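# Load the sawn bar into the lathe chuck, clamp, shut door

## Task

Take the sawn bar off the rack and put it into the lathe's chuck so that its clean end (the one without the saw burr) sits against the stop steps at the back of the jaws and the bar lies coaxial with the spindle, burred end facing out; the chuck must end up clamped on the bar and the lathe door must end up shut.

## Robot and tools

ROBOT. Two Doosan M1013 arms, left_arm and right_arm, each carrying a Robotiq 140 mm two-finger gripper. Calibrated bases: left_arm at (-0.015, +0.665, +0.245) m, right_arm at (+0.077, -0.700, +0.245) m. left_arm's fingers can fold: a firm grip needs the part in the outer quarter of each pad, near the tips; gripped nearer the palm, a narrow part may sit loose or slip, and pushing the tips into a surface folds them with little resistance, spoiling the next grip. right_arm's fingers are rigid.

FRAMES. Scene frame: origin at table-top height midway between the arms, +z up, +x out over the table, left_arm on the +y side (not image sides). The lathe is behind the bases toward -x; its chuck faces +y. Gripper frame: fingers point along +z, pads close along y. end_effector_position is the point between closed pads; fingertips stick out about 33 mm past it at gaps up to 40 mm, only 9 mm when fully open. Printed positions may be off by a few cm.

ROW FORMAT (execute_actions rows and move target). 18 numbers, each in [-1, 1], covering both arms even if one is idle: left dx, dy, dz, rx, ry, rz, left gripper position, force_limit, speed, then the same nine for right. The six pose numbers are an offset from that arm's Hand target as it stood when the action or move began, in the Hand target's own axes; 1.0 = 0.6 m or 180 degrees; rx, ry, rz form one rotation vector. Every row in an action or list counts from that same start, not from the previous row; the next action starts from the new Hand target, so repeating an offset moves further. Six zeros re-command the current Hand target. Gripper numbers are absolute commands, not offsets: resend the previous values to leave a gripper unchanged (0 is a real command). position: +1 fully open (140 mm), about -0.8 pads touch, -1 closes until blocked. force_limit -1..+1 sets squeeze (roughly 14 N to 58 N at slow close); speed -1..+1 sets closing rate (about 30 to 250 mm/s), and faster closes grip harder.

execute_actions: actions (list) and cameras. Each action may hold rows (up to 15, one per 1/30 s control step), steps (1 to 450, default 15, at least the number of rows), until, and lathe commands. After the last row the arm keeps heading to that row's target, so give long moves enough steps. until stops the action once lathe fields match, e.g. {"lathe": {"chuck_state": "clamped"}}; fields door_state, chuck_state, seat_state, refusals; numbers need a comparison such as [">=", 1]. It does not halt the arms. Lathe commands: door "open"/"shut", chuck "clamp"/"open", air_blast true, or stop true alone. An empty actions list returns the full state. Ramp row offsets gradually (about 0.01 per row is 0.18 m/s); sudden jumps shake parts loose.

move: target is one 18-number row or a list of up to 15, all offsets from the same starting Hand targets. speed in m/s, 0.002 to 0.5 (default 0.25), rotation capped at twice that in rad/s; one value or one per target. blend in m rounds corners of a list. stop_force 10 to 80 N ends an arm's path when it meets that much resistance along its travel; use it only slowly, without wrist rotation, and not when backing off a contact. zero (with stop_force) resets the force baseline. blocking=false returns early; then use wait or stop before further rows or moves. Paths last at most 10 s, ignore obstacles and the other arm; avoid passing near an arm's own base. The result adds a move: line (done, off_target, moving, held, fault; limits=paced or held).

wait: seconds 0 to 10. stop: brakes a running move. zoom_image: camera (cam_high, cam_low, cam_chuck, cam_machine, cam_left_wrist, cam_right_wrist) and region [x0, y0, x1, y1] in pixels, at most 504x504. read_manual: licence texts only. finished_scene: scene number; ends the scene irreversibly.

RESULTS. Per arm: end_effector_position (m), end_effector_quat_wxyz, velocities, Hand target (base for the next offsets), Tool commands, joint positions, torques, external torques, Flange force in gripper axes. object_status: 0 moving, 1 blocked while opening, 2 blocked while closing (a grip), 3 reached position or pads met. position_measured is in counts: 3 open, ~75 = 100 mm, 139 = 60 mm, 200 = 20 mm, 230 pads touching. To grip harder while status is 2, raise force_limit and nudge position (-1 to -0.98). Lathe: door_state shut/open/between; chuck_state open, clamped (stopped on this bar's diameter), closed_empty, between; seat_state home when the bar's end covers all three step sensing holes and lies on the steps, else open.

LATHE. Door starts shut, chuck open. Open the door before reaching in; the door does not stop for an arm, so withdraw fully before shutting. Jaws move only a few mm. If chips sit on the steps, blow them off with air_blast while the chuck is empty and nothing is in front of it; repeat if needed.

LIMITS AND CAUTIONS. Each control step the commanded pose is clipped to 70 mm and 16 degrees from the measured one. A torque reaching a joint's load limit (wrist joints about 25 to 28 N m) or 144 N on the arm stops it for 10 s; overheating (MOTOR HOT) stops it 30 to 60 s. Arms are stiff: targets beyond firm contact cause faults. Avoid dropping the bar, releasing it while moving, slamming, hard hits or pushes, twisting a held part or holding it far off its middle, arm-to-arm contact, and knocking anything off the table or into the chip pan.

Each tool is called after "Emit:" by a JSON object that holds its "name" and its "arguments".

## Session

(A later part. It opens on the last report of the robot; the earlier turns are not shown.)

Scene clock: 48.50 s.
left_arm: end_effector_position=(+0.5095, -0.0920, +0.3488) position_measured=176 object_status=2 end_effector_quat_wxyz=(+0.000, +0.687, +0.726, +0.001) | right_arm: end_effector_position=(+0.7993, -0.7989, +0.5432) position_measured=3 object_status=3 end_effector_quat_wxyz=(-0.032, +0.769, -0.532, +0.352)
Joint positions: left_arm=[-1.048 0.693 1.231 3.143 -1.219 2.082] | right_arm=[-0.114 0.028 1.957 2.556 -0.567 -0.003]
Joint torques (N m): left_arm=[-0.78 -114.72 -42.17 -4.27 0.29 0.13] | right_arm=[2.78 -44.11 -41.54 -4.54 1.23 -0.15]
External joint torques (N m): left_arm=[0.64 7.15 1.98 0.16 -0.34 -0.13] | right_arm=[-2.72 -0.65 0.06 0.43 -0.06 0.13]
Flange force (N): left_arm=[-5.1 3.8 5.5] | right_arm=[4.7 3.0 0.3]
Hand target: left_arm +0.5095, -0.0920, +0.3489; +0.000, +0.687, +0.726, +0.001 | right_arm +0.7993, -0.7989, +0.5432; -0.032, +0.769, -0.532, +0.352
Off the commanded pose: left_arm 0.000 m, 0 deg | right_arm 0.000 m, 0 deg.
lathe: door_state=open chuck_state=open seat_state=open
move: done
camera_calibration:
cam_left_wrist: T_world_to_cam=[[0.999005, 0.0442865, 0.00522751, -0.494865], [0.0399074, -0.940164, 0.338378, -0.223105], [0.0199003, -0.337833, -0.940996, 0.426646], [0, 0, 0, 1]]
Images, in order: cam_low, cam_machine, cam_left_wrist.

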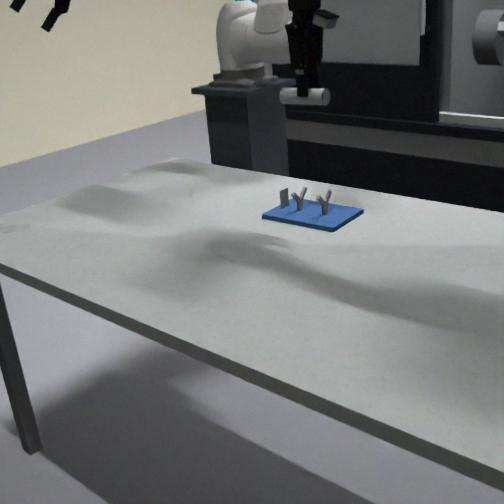

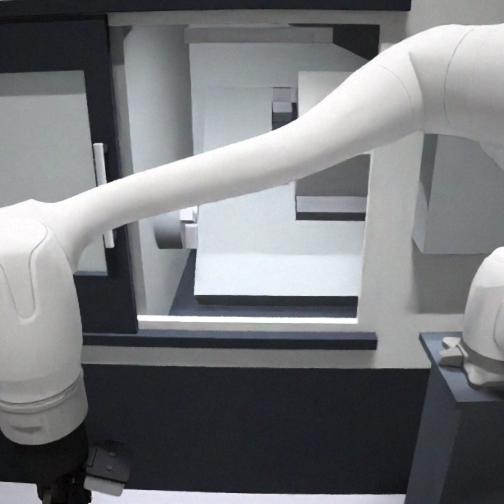

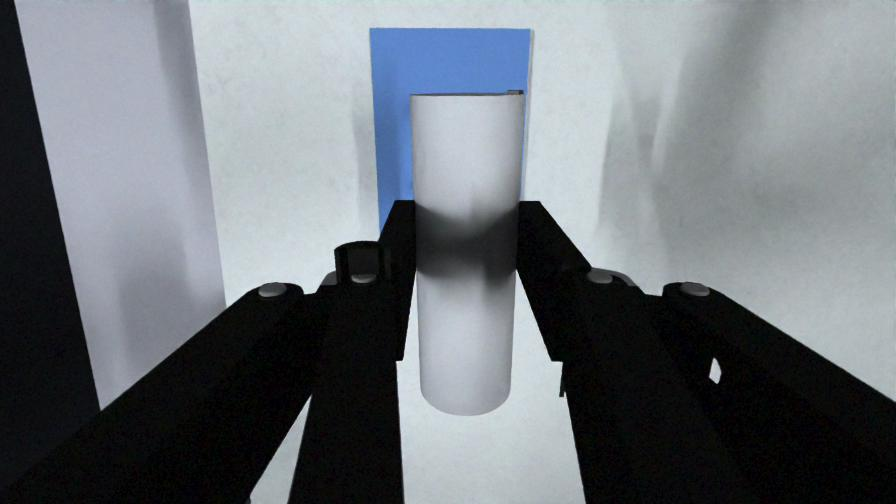

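Emit:
{"name": "move", "arguments": {"target": [0.284,-0.868,-0.418,0.279,0.0073,0.0167,-1,1,-1,0,0,0,0,0,0,1,1,1], "speed": 0.2}}

Scene clock: 54.53 s.
left_arm: end_effector_position=(-0.0201, +0.0490, +0.5995) position_measured=176 object_status=2 end_effector_quat_wxyz=(-0.300, +0.640, +0.640, -0.300) | right_arm: end_effector_position=(+0.7993, -0.7989, +0.5432) position_measured=3 object_status=3 end_effector_quat_wxyz=(-0.032, +0.769, -0.532, +0.352)
Joint positions: left_arm=[-1.282 0.225 1.692 2.329 -1.59 2.046] | right_arm=[-0.114 0.028 1.957 2.556 -0.567 -0.003]
Joint torques (N m): left_arm=[-0.19 -69.49 -41.84 -5.86 -1.24 0.17] | right_arm=[2.74 -43.75 -41.65 -4.52 1.24 -0.13]
External joint torques (N m): left_arm=[0.23 5.12 1.08 1.08 0.21 -0.21] | right_arm=[-2.84 -0.59 0.19 0.41 -0.08 0.11]
Flange force (N): left_arm=[-5.2 4.9 0.6] | right_arm=[4.8 3.3 0.4]
Hand target: left_arm -0.0201, +0.0490, +0.5995; -0.300, +0.640, +0.640, -0.300 | right_arm +0.7993, -0.7989, +0.5432; -0.032, +0.769, -0.532, +0.352
Off the commanded pose: left_arm 0.000 m, 0 deg | right_arm 0.000 m, 0 deg.
lathe: door_state=open chuck_state=open seat_state=open
move: done
camera_calibration:
cam_left_wrist: T_world_to_cam=[[0.643617, -0.010687, -0.765273, 0.484094], [0.253368, -0.940546, 0.226224, -0.0826397], [-0.722193, -0.339498, -0.602644, 0.50308], [0, 0, 0, 1]]
cam_right_wrist: T_world_to_cam=[[-0.791786, -0.42024, -0.443253, 0.548778], [-0.359119, 0.907305, -0.218702, 1.13701], [0.494073, -0.0139843, -0.869308, 0.204165], [0, 0, 0, 1]]

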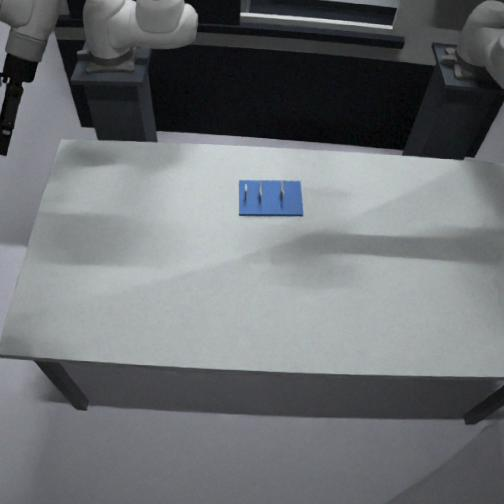

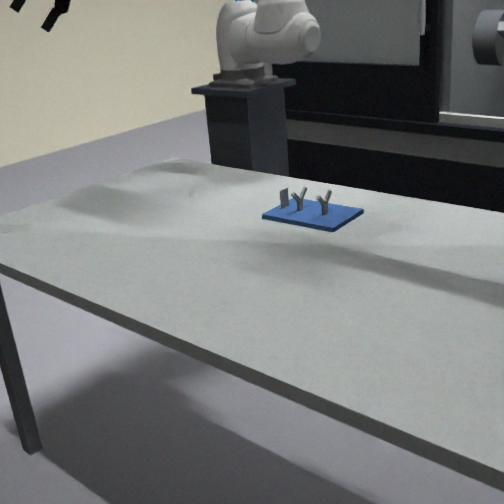

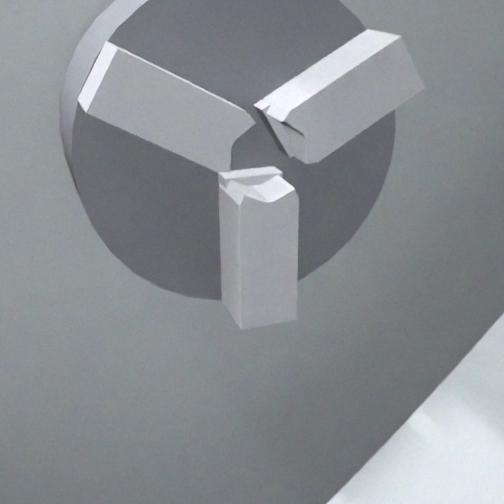

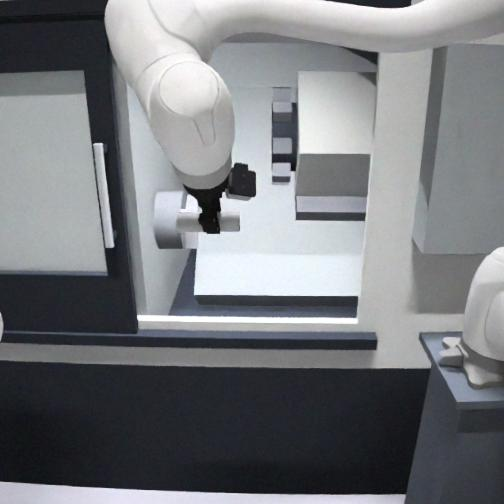

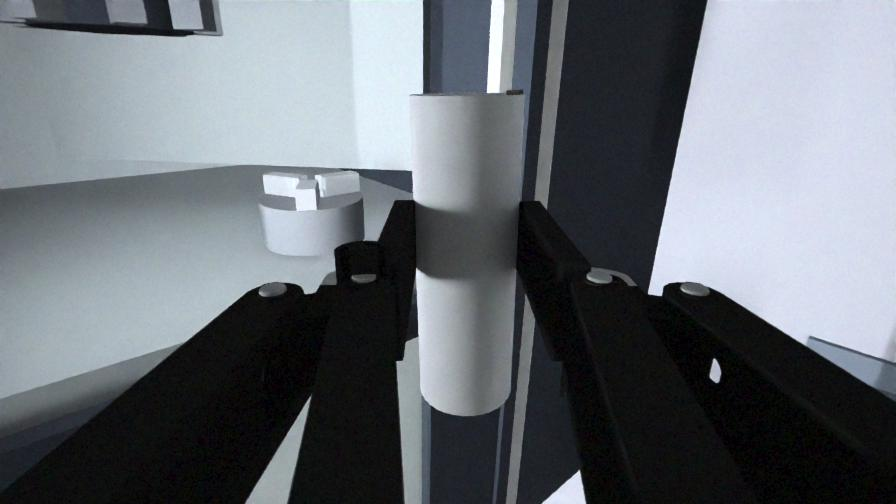

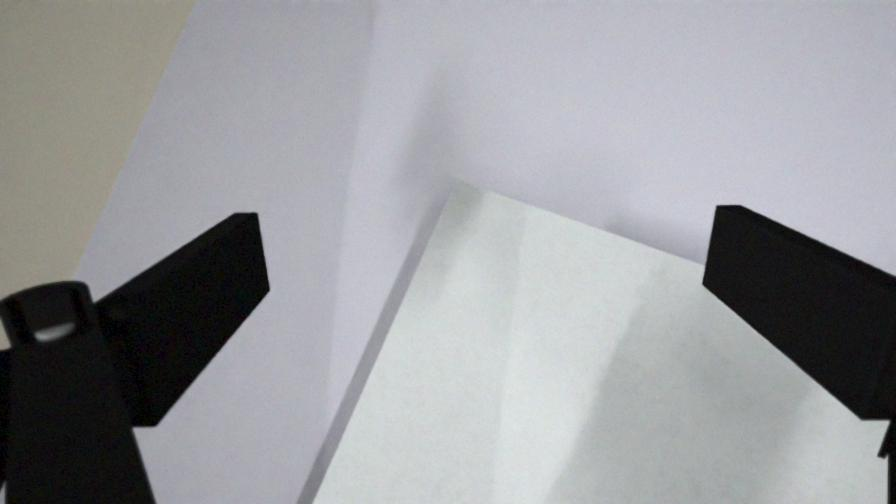

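Emit:
{"name": "move", "arguments": {"target": [0.135,-0.381,0.8945,0.0833,0,0,-1,1,-1,0,0,0,0,0,0,1,1,1], "speed": 0.18}}

Scene clock: 63.87 s.
left_arm: end_effector_position=(-0.5786, +0.1303, +0.4315) position_measured=176 object_status=2 end_effector_quat_wxyz=(-0.381, +0.596, +0.596, -0.381) | right_arm: end_effector_position=(+0.7993, -0.7989, +0.5432) position_measured=3 object_status=3 end_effector_quat_wxyz=(-0.032, +0.769, -0.532, +0.352)
Joint positions: left_arm=[-2.129 0.352 2.039 1.521 -0.914 2.292] | right_arm=[-0.114 0.028 1.957 2.556 -0.567 -0.003]
Joint torques (N m): left_arm=[-0.1 -75.89 -35.7 -2.45 -2.34 0.28] | right_arm=[2.93 -44.36 -41.5 -4.54 1.24 -0.22]
External joint torques (N m): left_arm=[0.11 5.68 2 1.06 0.63 -0.32] | right_arm=[-2.97 -0.11 0.15 0.44 -0.08 0.2]
Flange force (N): left_arm=[-4.0 5.3 3.6] | right_arm=[4.8 2.8 1.2]
Hand target: left_arm -0.5787, +0.1303, +0.4315; -0.381, +0.596, +0.596, -0.381 | right_arm +0.7993, -0.7989, +0.5432; -0.032, +0.769, -0.532, +0.352
Off the commanded pose: left_arm 0.000 m, 0 deg | right_arm 0.000 m, 0 deg.
lathe: door_state=open chuck_state=open seat_state=open
move: done
camera_calibration:
cam_left_wrist: T_world_to_cam=[[0.423742, -0.0106071, -0.905721, 0.649281], [0.303451, -0.940486, 0.152984, 0.233851], [-0.85344, -0.339668, -0.395305, -0.139371], [0, 0, 0, 1]]
cam_right_wrist: T_world_to_cam=[[-0.791786, -0.42024, -0.443253, 0.548778], [-0.359119, 0.907305, -0.218702, 1.13701], [0.494073, -0.0139843, -0.869308, 0.204165], [0, 0, 0, 1]]

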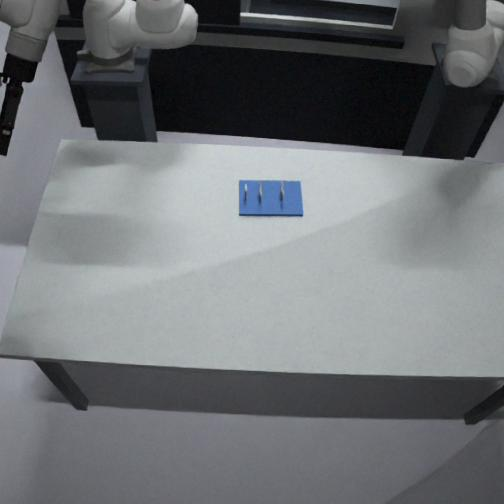

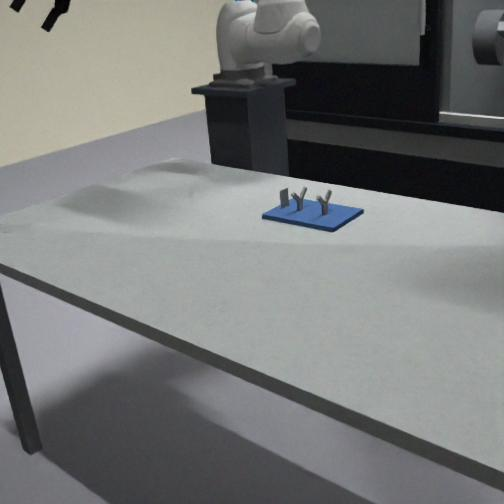

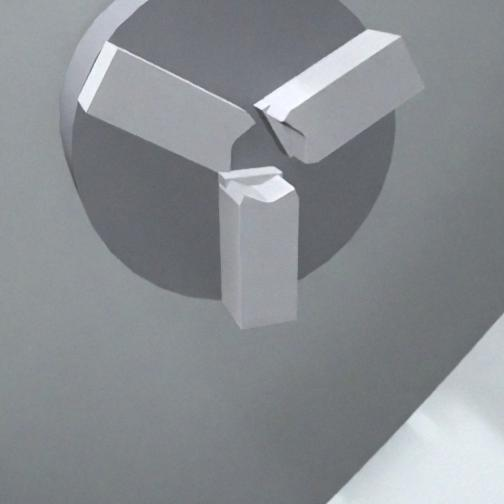

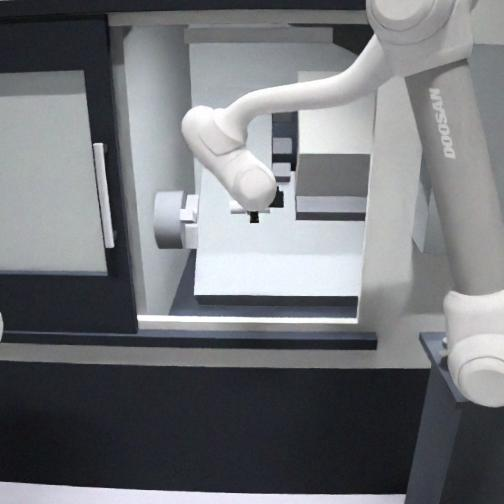

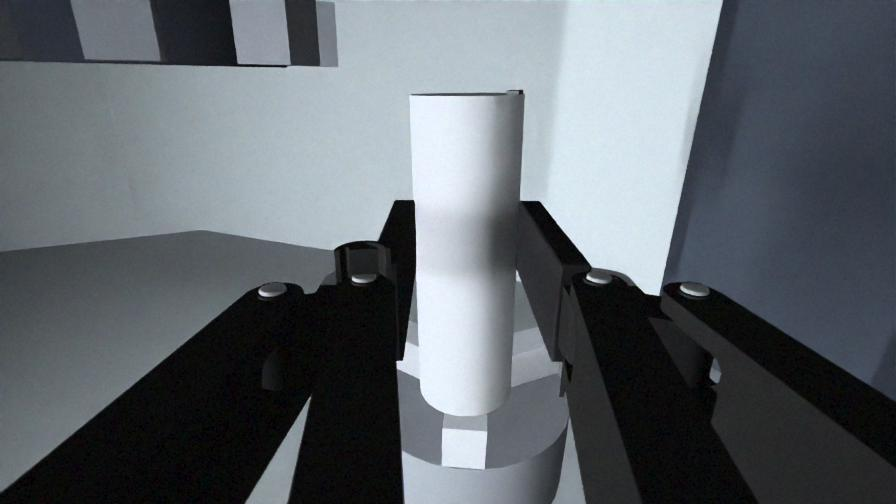

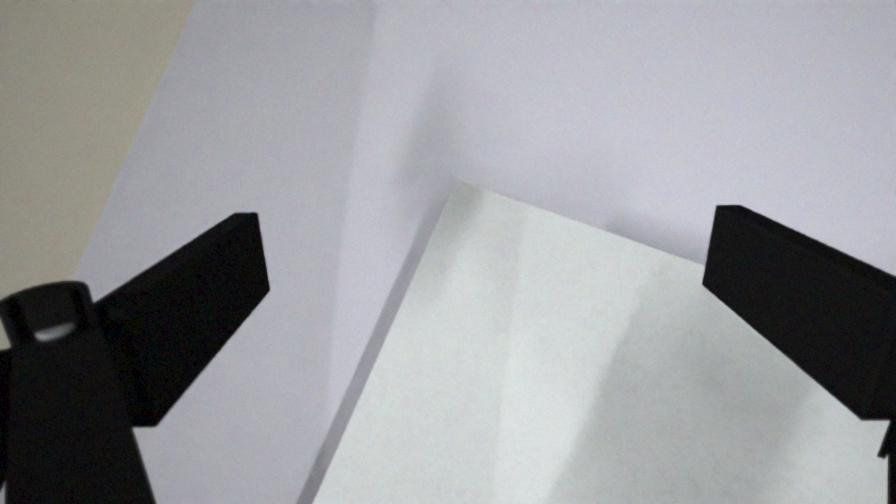

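Emit:
{"name": "move", "arguments": {"target": [-0.05,0.0443,0.37,0,0,0,-1,1,-1,0,0,0,0,0,0,1,1,1], "speed": 0.12, "cameras": ["cam_chuck","cam_machine","cam_left_wrist","cam_low"]}}

Emit:
{"name": "zoom_image", "arguments": {"camera": "cam_left_wrist", "region": [300, 180, 640, 504]}}

Emit:
{"name": "zoom_image", "arguments": {"camera": "cam_machine", "region": [120, 120, 320, 320]}}

Scene clock: 70.63 s.
left_arm: end_effector_position=(-0.7690, +0.1004, +0.3142) position_measured=176 object_status=2 end_effector_quat_wxyz=(-0.381, +0.596, +0.596, -0.381) | right_arm: end_effector_position=(+0.7993, -0.7989, +0.5432) position_measured=3 object_status=3 end_effector_quat_wxyz=(-0.032, +0.769, -0.532, +0.352)
Joint positions: left_arm=[-2.338 0.65 1.82 1.273 -0.793 2.426] | right_arm=[-0.114 0.028 1.957 2.556 -0.567 -0.003]
Joint torques (N m): left_arm=[-0.58 -102.89 -33.79 -1.31 -2.64 0.12] | right_arm=[3 -44.37 -41.62 -4.55 1.19 -0.21]
External joint torques (N m): left_arm=[0.78 6.44 1.95 0.87 0.67 -0.17] | right_arm=[-2.98 0.08 0.24 0.44 -0.03 0.19]
Flange force (N): left_arm=[-4.2 5.8 3.9] | right_arm=[4.8 2.9 1.5]
Hand target: left_arm -0.7690, +0.1004, +0.3142; -0.381, +0.596, +0.596, -0.381 | right_arm +0.7993, -0.7989, +0.5432; -0.032, +0.769, -0.532, +0.352
Off the commanded pose: left_arm 0.000 m, 0 deg | right_arm 0.000 m, 0 deg.
lathe: door_state=open chuck_state=open seat_state=open
move: done
camera_calibration:
cam_left_wrist: T_world_to_cam=[[0.423717, -0.010598, -0.905733, 0.623348], [0.303453, -0.940488, 0.152965, 0.281473], [-0.853452, -0.339661, -0.395285, -0.358359], [0, 0, 0, 1]]
Images, in order: cam_low, cam_chuck, cam_machine, cam_left_wrist.

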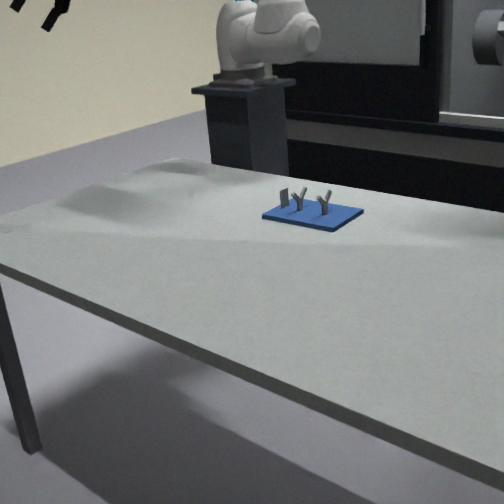

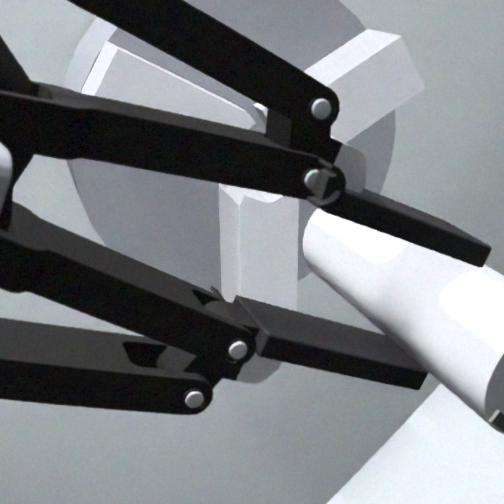

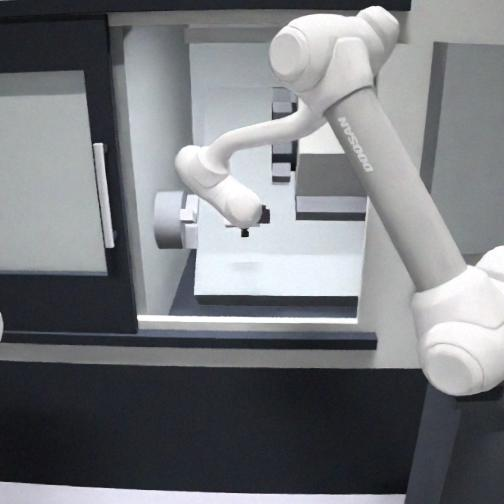

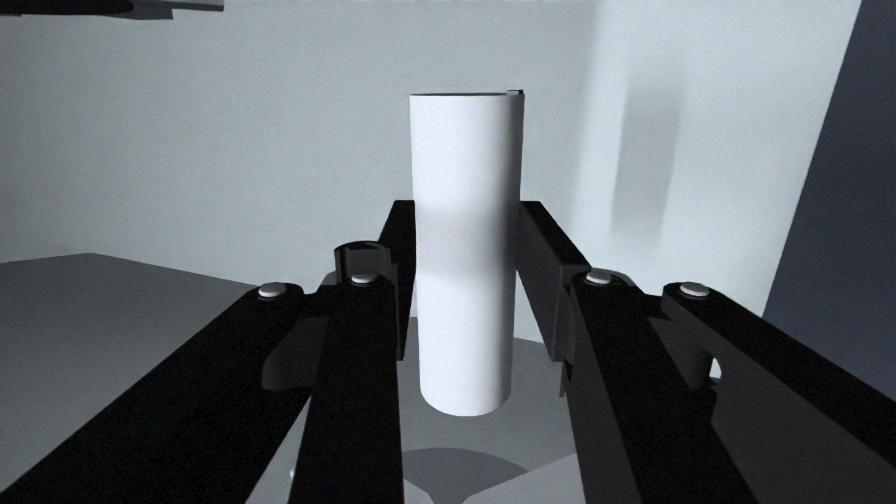

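Scaled by 1.482 from the camera's 896x504 image, which has a finer 1280x720 frame.

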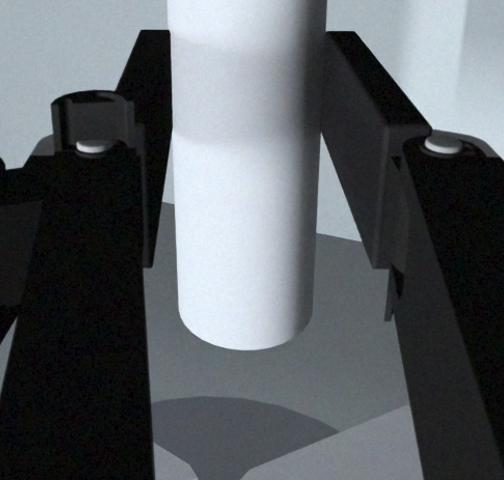

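Scaled by 2.520 from the camera's 504x504 image, which has a finer 720x720 frame.

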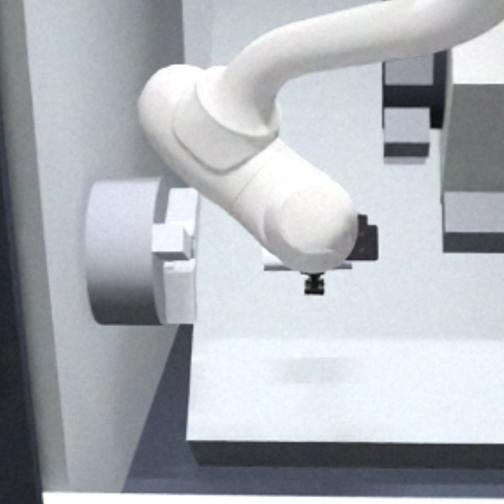

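Emit:
{"name": "move", "arguments": {"target": [-0.0917,-0.0153,-0.0145,0,0,0,-1,1,-1,0,0,0,0,0,0,1,1,1], "speed": 0.08, "cameras": ["cam_chuck","cam_machine","cam_left_wrist"]}}

Emit:
{"name": "zoom_image", "arguments": {"camera": "cam_left_wrist", "region": [300, 180, 640, 504]}}

Emit:
{"name": "zoom_image", "arguments": {"camera": "cam_machine", "region": [150, 170, 280, 270]}}

Emit:
{"name": "zoom_image", "arguments": {"camera": "cam_chuck", "region": [100, 0, 504, 404]}}

Scene clock: 76.67 s.
left_arm: end_effector_position=(-0.7650, +0.0454, +0.3261) position_measured=176 object_status=2 end_effector_quat_wxyz=(-0.381, +0.596, +0.596, -0.381) | right_arm: end_effector_position=(+0.7993, -0.7989, +0.5432) position_measured=3 object_status=3 end_effector_quat_wxyz=(-0.032, +0.769, -0.532, +0.352)
Joint positions: left_arm=[-2.287 0.679 1.727 1.381 -0.81 2.329] | right_arm=[-0.114 0.028 1.957 2.556 -0.567 -0.003]
Joint torques (N m): left_arm=[-0.89 -107.18 -36.11 -1.59 -2.47 0.12] | right_arm=[2.96 -43.9 -41.51 -4.53 1.2 -0.24]
External joint torques (N m): left_arm=[0.21 7.29 2.58 0.82 0.67 -0.17] | right_arm=[-2.99 -0.47 0.1 0.42 -0.03 0.22]
Flange force (N): left_arm=[-3.3 6.4 4.6] | right_arm=[4.8 3.2 0.8]
Hand target: left_arm -0.7650, +0.0454, +0.3261; -0.381, +0.596, +0.596, -0.381 | right_arm +0.7993, -0.7989, +0.5432; -0.032, +0.769, -0.532, +0.352
Off the commanded pose: left_arm 0.000 m, 0 deg | right_arm 0.000 m, 0 deg.
lathe: door_state=open chuck_state=open seat_state=open
move: done
camera_calibration:
cam_left_wrist: T_world_to_cam=[[0.423733, -0.0105939, -0.905725, 0.631875], [0.303415, -0.940503, 0.15295, 0.226723], [-0.853457, -0.33962, -0.395308, -0.368935], [0, 0, 0, 1]]
Images, in order: cam_chuck, cam_machine, cam_left_wrist.

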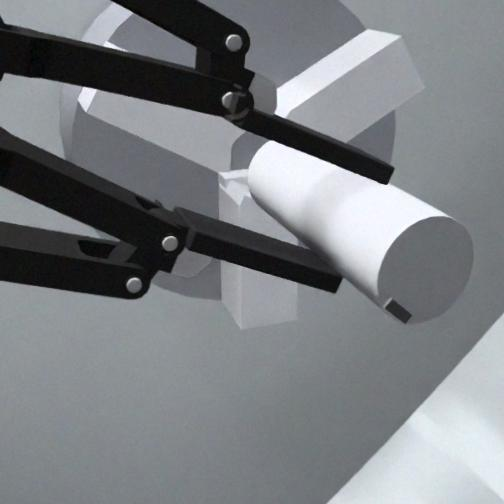

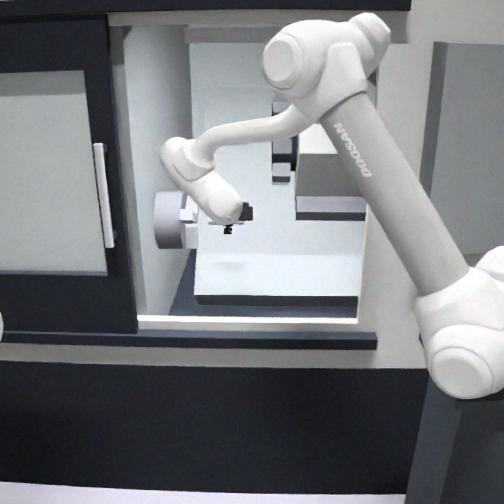

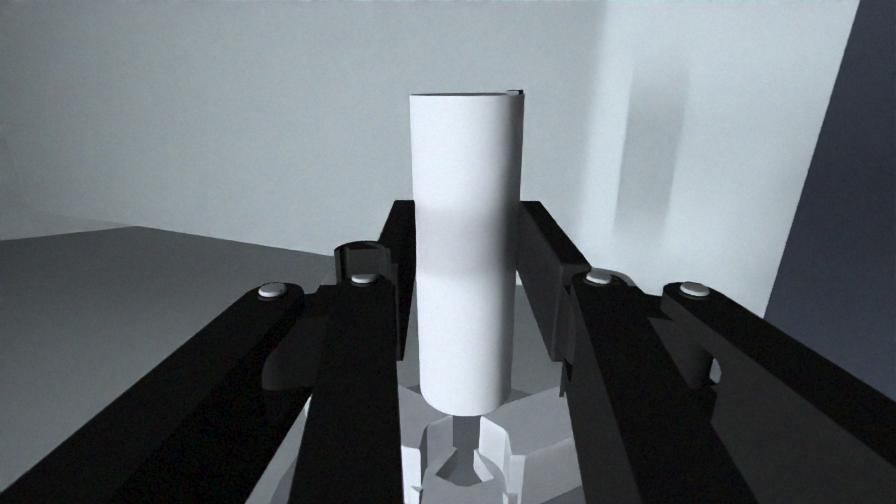

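Scaled by 1.482 from the camera's 896x504 image, which has a finer 1280x720 frame.

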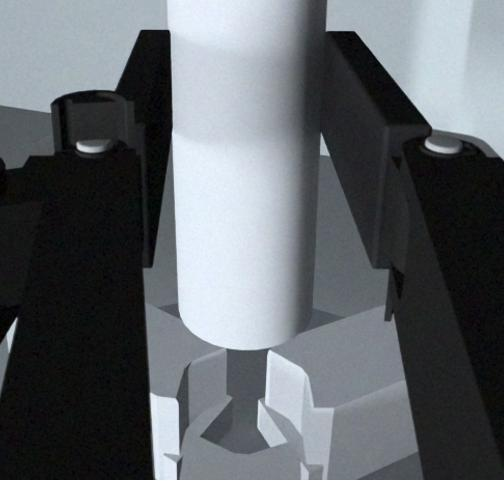

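Scaled by 3.877 from the camera's 504x504 image, which has a finer 720x720 frame.

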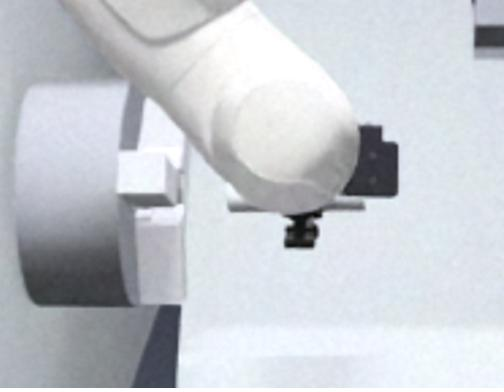

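Scaled by 1.248 from the camera's 504x504 image, which has a finer 720x720 frame.

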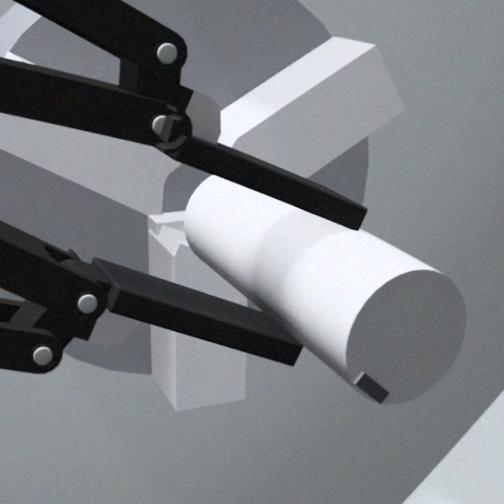

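Emit:
{"name": "move", "arguments": {"target": [-0.05,0,0,0,0,0,-1,1,-1,0,0,0,0,0,0,1,1,1], "speed": 0.04, "stop_force": 15, "cameras": ["cam_chuck","cam_machine","cam_left_wrist"]}}

Emit:
{"name": "zoom_image", "arguments": {"camera": "cam_left_wrist", "region": [300, 180, 640, 504]}}

Emit:
{"name": "zoom_image", "arguments": {"camera": "cam_chuck", "region": [100, 0, 504, 404]}}

Emit:
{"name": "zoom_image", "arguments": {"camera": "cam_machine", "region": [150, 170, 280, 270]}}

Scene clock: 81.83 s.
left_arm: end_effector_position=(-0.7650, +0.0154, +0.3261) position_measured=176 object_status=2 end_effector_quat_wxyz=(-0.381, +0.596, +0.596, -0.381) | right_arm: end_effector_position=(+0.7993, -0.7989, +0.5432) position_measured=3 object_status=3 end_effector_quat_wxyz=(-0.032, +0.769, -0.532, +0.352)
Joint positions: left_arm=[-2.263 0.706 1.671 1.427 -0.821 2.287] | right_arm=[-0.114 0.028 1.957 2.556 -0.567 -0.003]
Joint torques (N m): left_arm=[-0.28 -110.23 -36.32 -2.05 -2.3 0.22] | right_arm=[2.73 -44.19 -41.45 -4.5 1.2 -0.2]
External joint torques (N m): left_arm=[0.4 6.63 1.77 1.03 0.59 -0.26] | right_arm=[-2.71 -0.52 -0.04 0.39 -0.04 0.18]
Flange force (N): left_arm=[-4.8 4.8 4.4] | right_arm=[4.6 2.7 0.5]
Hand target: left_arm -0.7650, +0.0154, +0.3261; -0.381, +0.596, +0.596, -0.381 | right_arm +0.7993, -0.7989, +0.5432; -0.032, +0.769, -0.532, +0.352
Off the commanded pose: left_arm 0.000 m, 0 deg | right_arm 0.000 m, 0 deg.
lathe: door_state=open chuck_state=open seat_state=open
move: done
camera_calibration:
cam_left_wrist: T_world_to_cam=[[0.423729, -0.0105988, -0.905727, 0.631563], [0.303422, -0.9405, 0.152956, 0.198468], [-0.853457, -0.339629, -0.395301, -0.379148], [0, 0, 0, 1]]
Images, in order: cam_chuck, cam_machine, cam_left_wrist.

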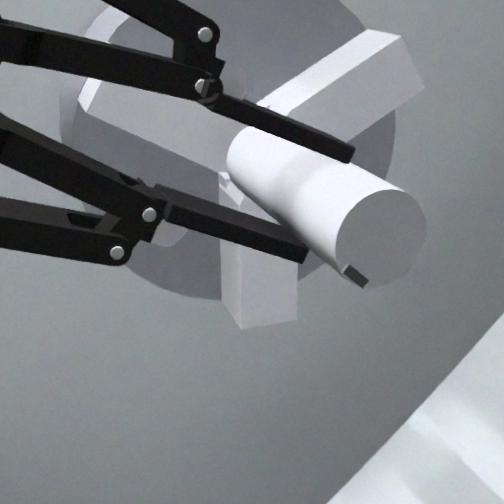

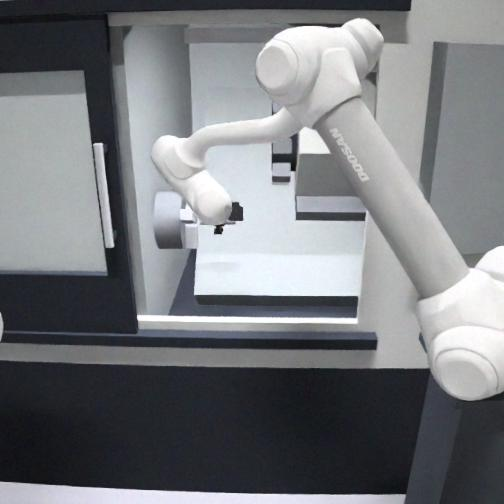

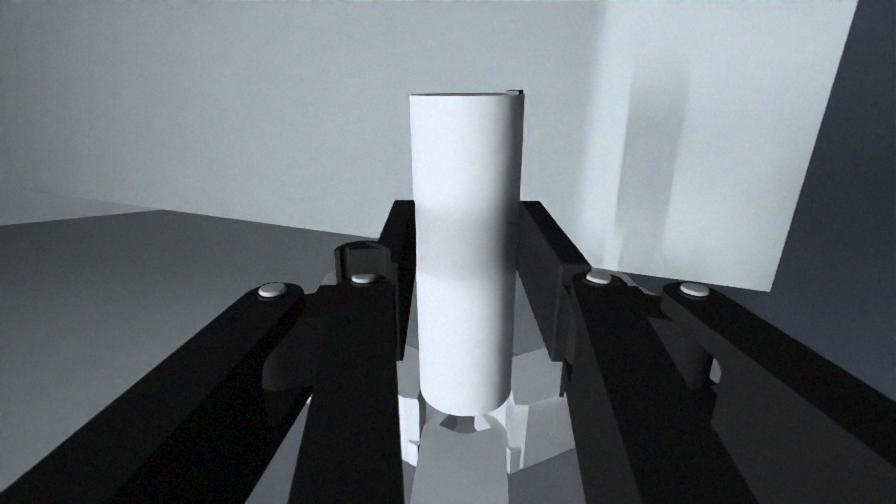

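Scaled by 1.482 from the camera's 896x504 image, which has a finer 1280x720 frame.

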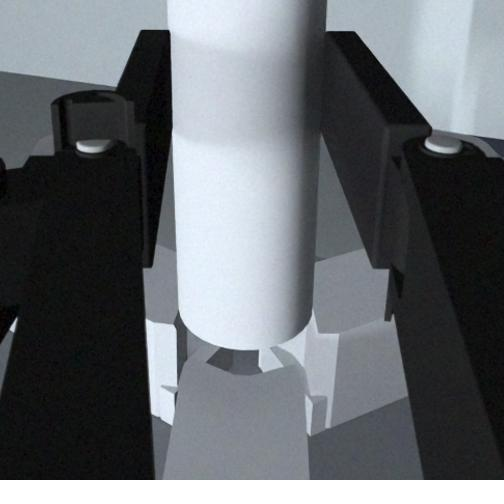

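Scaled by 1.248 from the camera's 504x504 image, which has a finer 720x720 frame.

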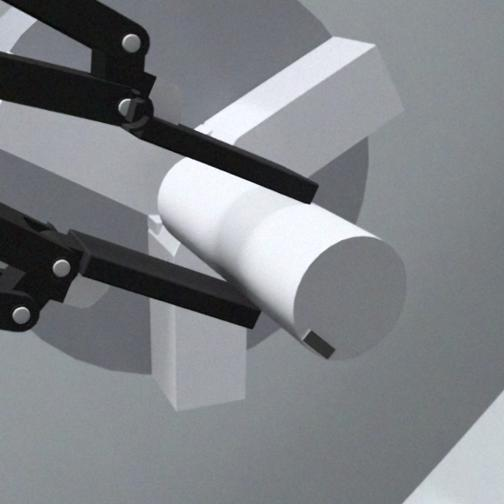

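Scaled by 3.877 from the camera's 504x504 image, which has a finer 720x720 frame.

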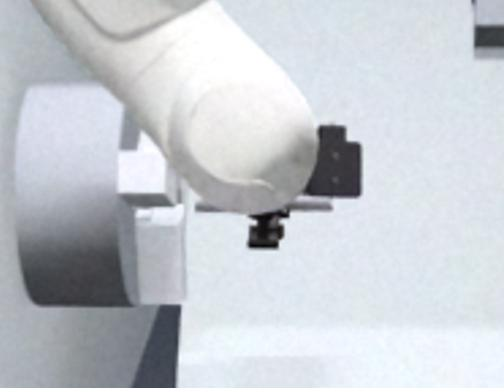

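Emit:
{"name": "zoom_image", "arguments": {"camera": "cam_left_wrist", "region": [390, 380, 550, 504]}}

Emit:
{"name": "zoom_image", "arguments": {"camera": "cam_chuck", "region": [190, 80, 330, 220]}}

Scaled by 3.150 from the camera's 896x504 image, which has a finer 1280x720 frame.

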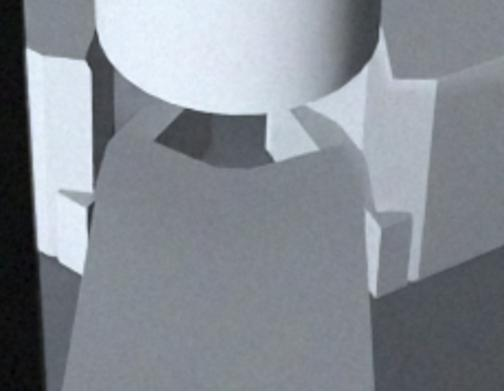

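Scaled by 3.600 from the camera's 504x504 image, which has a finer 720x720 frame.

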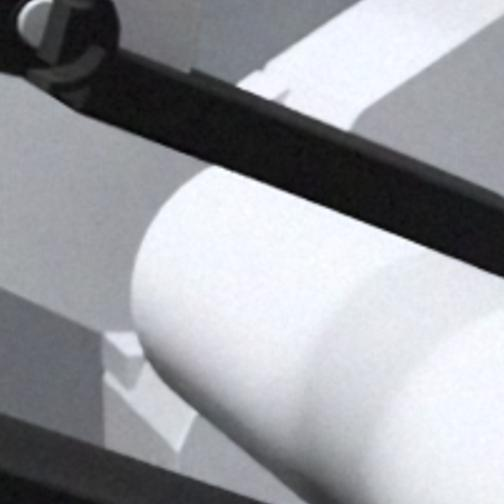

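Emit:
{"name": "move", "arguments": {"target": [-0.01,0,0.0105,0,0,0,-1,1,-1,0,0,0,0,0,0,1,1,1], "speed": 0.04, "stop_force": 15, "cameras": ["cam_chuck","cam_machine","cam_left_wrist"]}}

Emit:
{"name": "zoom_image", "arguments": {"camera": "cam_left_wrist", "region": [390, 380, 550, 504]}}

Emit:
{"name": "zoom_image", "arguments": {"camera": "cam_chuck", "region": [190, 80, 330, 220]}}

Emit:
{"name": "zoom_image", "arguments": {"camera": "cam_machine", "region": [160, 190, 240, 250]}}

Scene clock: 94.73 s.
left_arm: end_effector_position=(-0.7707, +0.0094, +0.3235) position_measured=176 object_status=2 end_effector_quat_wxyz=(-0.381, +0.596, +0.596, -0.381) | right_arm: end_effector_position=(+0.7993, -0.7989, +0.5432) position_measured=3 object_status=3 end_effector_quat_wxyz=(-0.032, +0.769, -0.532, +0.352)
Joint positions: left_arm=[-2.264 0.719 1.653 1.431 -0.819 2.279] | right_arm=[-0.114 0.028 1.957 2.556 -0.567 -0.003]
Joint torques (N m): left_arm=[-0.41 -111.46 -36.6 -2.03 -2.23 0.16] | right_arm=[2.43 -44 -41.51 -4.49 1.08 -0.2]
External joint torques (N m): left_arm=[0.18 6.55 1.87 1.02 0.52 -0.2] | right_arm=[-2.34 -0.33 0.12 0.38 0.09 0.18]
Flange force (N): left_arm=[-4.3 4.8 4.4] | right_arm=[3.8 2.6 0.8]
Hand target: left_arm -0.7707, +0.0094, +0.3235; -0.381, +0.596, +0.596, -0.381 | right_arm +0.7993, -0.7989, +0.5432; -0.032, +0.769, -0.532, +0.352
Off the commanded pose: left_arm 0.000 m, 0 deg | right_arm 0.000 m, 0 deg.
lathe: door_state=open chuck_state=open seat_state=open
move: done
camera_calibration:
cam_left_wrist: T_world_to_cam=[[0.423733, -0.0106002, -0.905725, 0.631527], [0.303423, -0.940498, 0.15296, 0.194968], [-0.853454, -0.339633, -0.395304, -0.387111], [0, 0, 0, 1]]
Images, in order: cam_chuck, cam_machine, cam_left_wrist.

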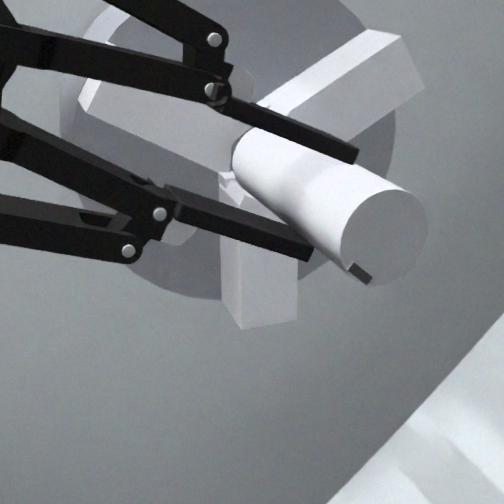

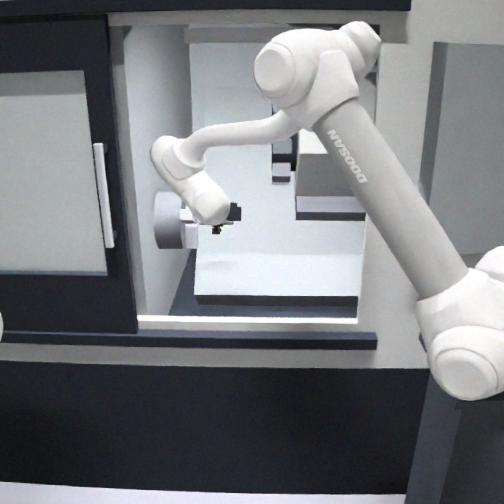

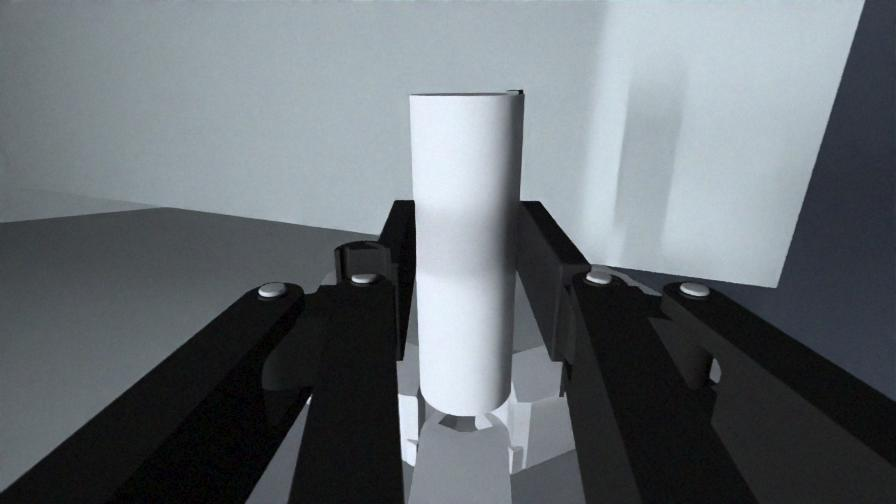

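Scaled by 3.150 from the camera's 896x504 image, which has a finer 1280x720 frame.

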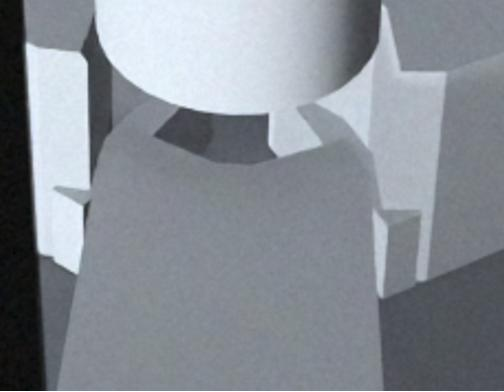

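Scaled by 3.600 from the camera's 504x504 image, which has a finer 720x720 frame.

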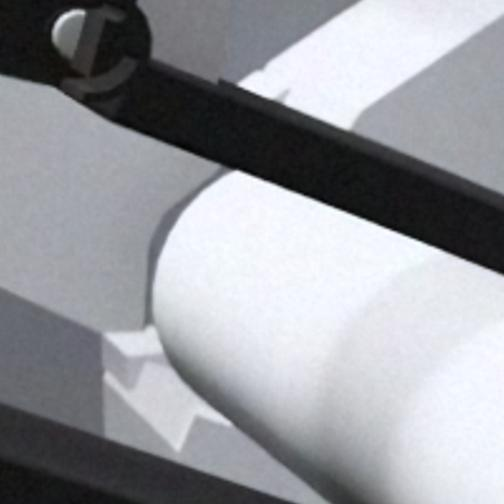

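Scaled by 6.300 from the camera's 504x504 image, which has a finer 720x720 frame.

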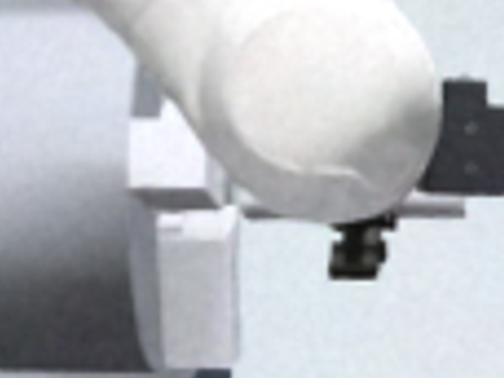

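Emit:
{"name": "move", "arguments": {"target": [-0.0067,0.0013,0.0052,0,0,0,-1,1,-1,0,0,0,0,0,0,1,1,1], "speed": 0.03, "stop_force": 15, "cameras": ["cam_chuck","cam_machine","cam_left_wrist"]}}

Emit:
{"name": "zoom_image", "arguments": {"camera": "cam_left_wrist", "region": [390, 380, 550, 504]}}

Emit:
{"name": "zoom_image", "arguments": {"camera": "cam_chuck", "region": [190, 80, 330, 220]}}

Emit:
{"name": "zoom_image", "arguments": {"camera": "cam_machine", "region": [160, 190, 240, 250]}}

Scene clock: 98.10 s.
left_arm: end_effector_position=(-0.7732, +0.0053, +0.3214) position_measured=176 object_status=2 end_effector_quat_wxyz=(-0.381, +0.596, +0.596, -0.381) | right_arm: end_effector_position=(+0.7993, -0.7989, +0.5432) position_measured=3 object_status=3 end_effector_quat_wxyz=(-0.032, +0.769, -0.532, +0.352)
Joint positions: left_arm=[-2.264 0.726 1.643 1.435 -0.819 2.275] | right_arm=[-0.114 0.028 1.957 2.556 -0.567 -0.003]
Joint torques (N m): left_arm=[-0.69 -112.21 -36.65 -2 -2.26 0.17] | right_arm=[2.5 -43.59 -41.58 -4.53 1.2 -0.26]
External joint torques (N m): left_arm=[0.73 7.3 2.08 0.96 0.58 -0.21] | right_arm=[-2.59 -0.73 0.16 0.42 -0.04 0.24]
Flange force (N): left_arm=[-4.9 5.8 4.5] | right_arm=[4.1 3.2 0.2]
Hand target: left_arm -0.7732, +0.0054, +0.3214; -0.381, +0.596, +0.596, -0.381 | right_arm +0.7993, -0.7989, +0.5432; -0.032, +0.769, -0.532, +0.352
Off the commanded pose: left_arm 0.000 m, 0 deg | right_arm 0.000 m, 0 deg.
lathe: door_state=open chuck_state=open seat_state=open
move: done
camera_calibration:
cam_left_wrist: T_world_to_cam=[[0.423732, -0.0105999, -0.905725, 0.630717], [0.303425, -0.940498, 0.152961, 0.192257], [-0.853454, -0.339634, -0.395303, -0.391412], [0, 0, 0, 1]]
Images, in order: cam_chuck, cam_machine, cam_left_wrist.

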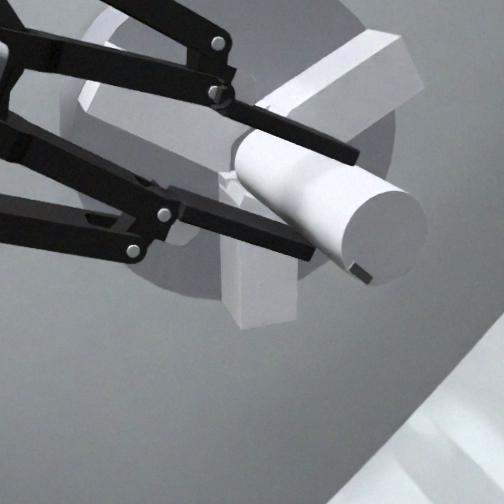

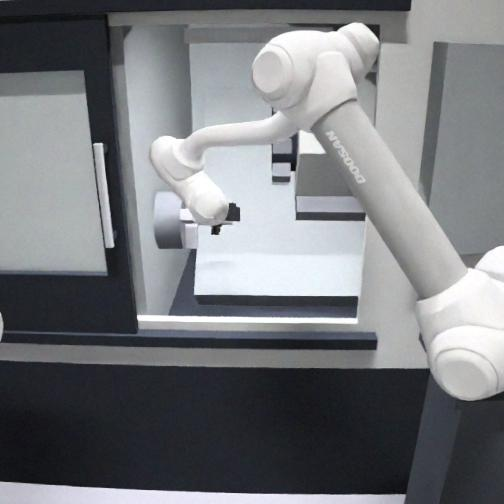

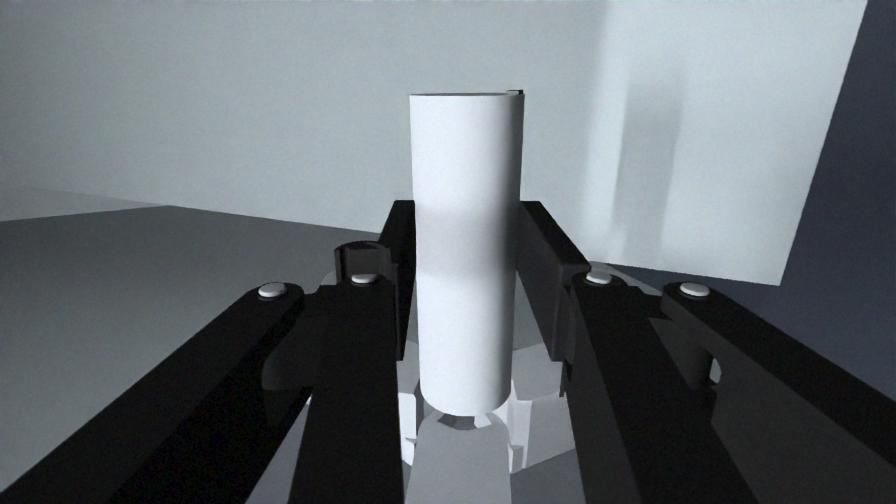

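Scaled by 3.150 from the camera's 896x504 image, which has a finer 1280x720 frame.

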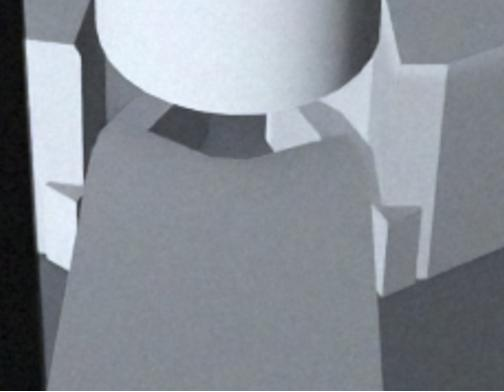

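Scaled by 3.600 from the camera's 504x504 image, which has a finer 720x720 frame.

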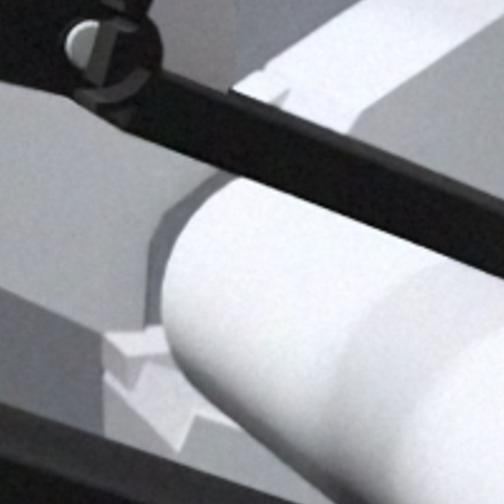

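Scaled by 6.300 from the camera's 504x504 image, which has a finer 720x720 frame.

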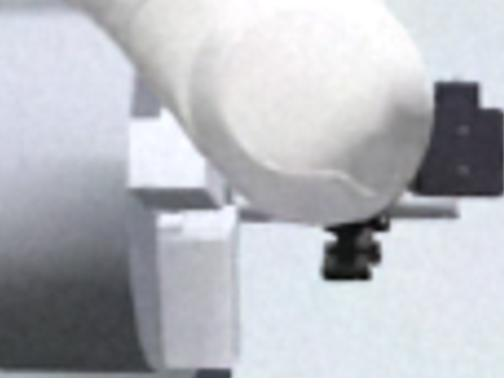

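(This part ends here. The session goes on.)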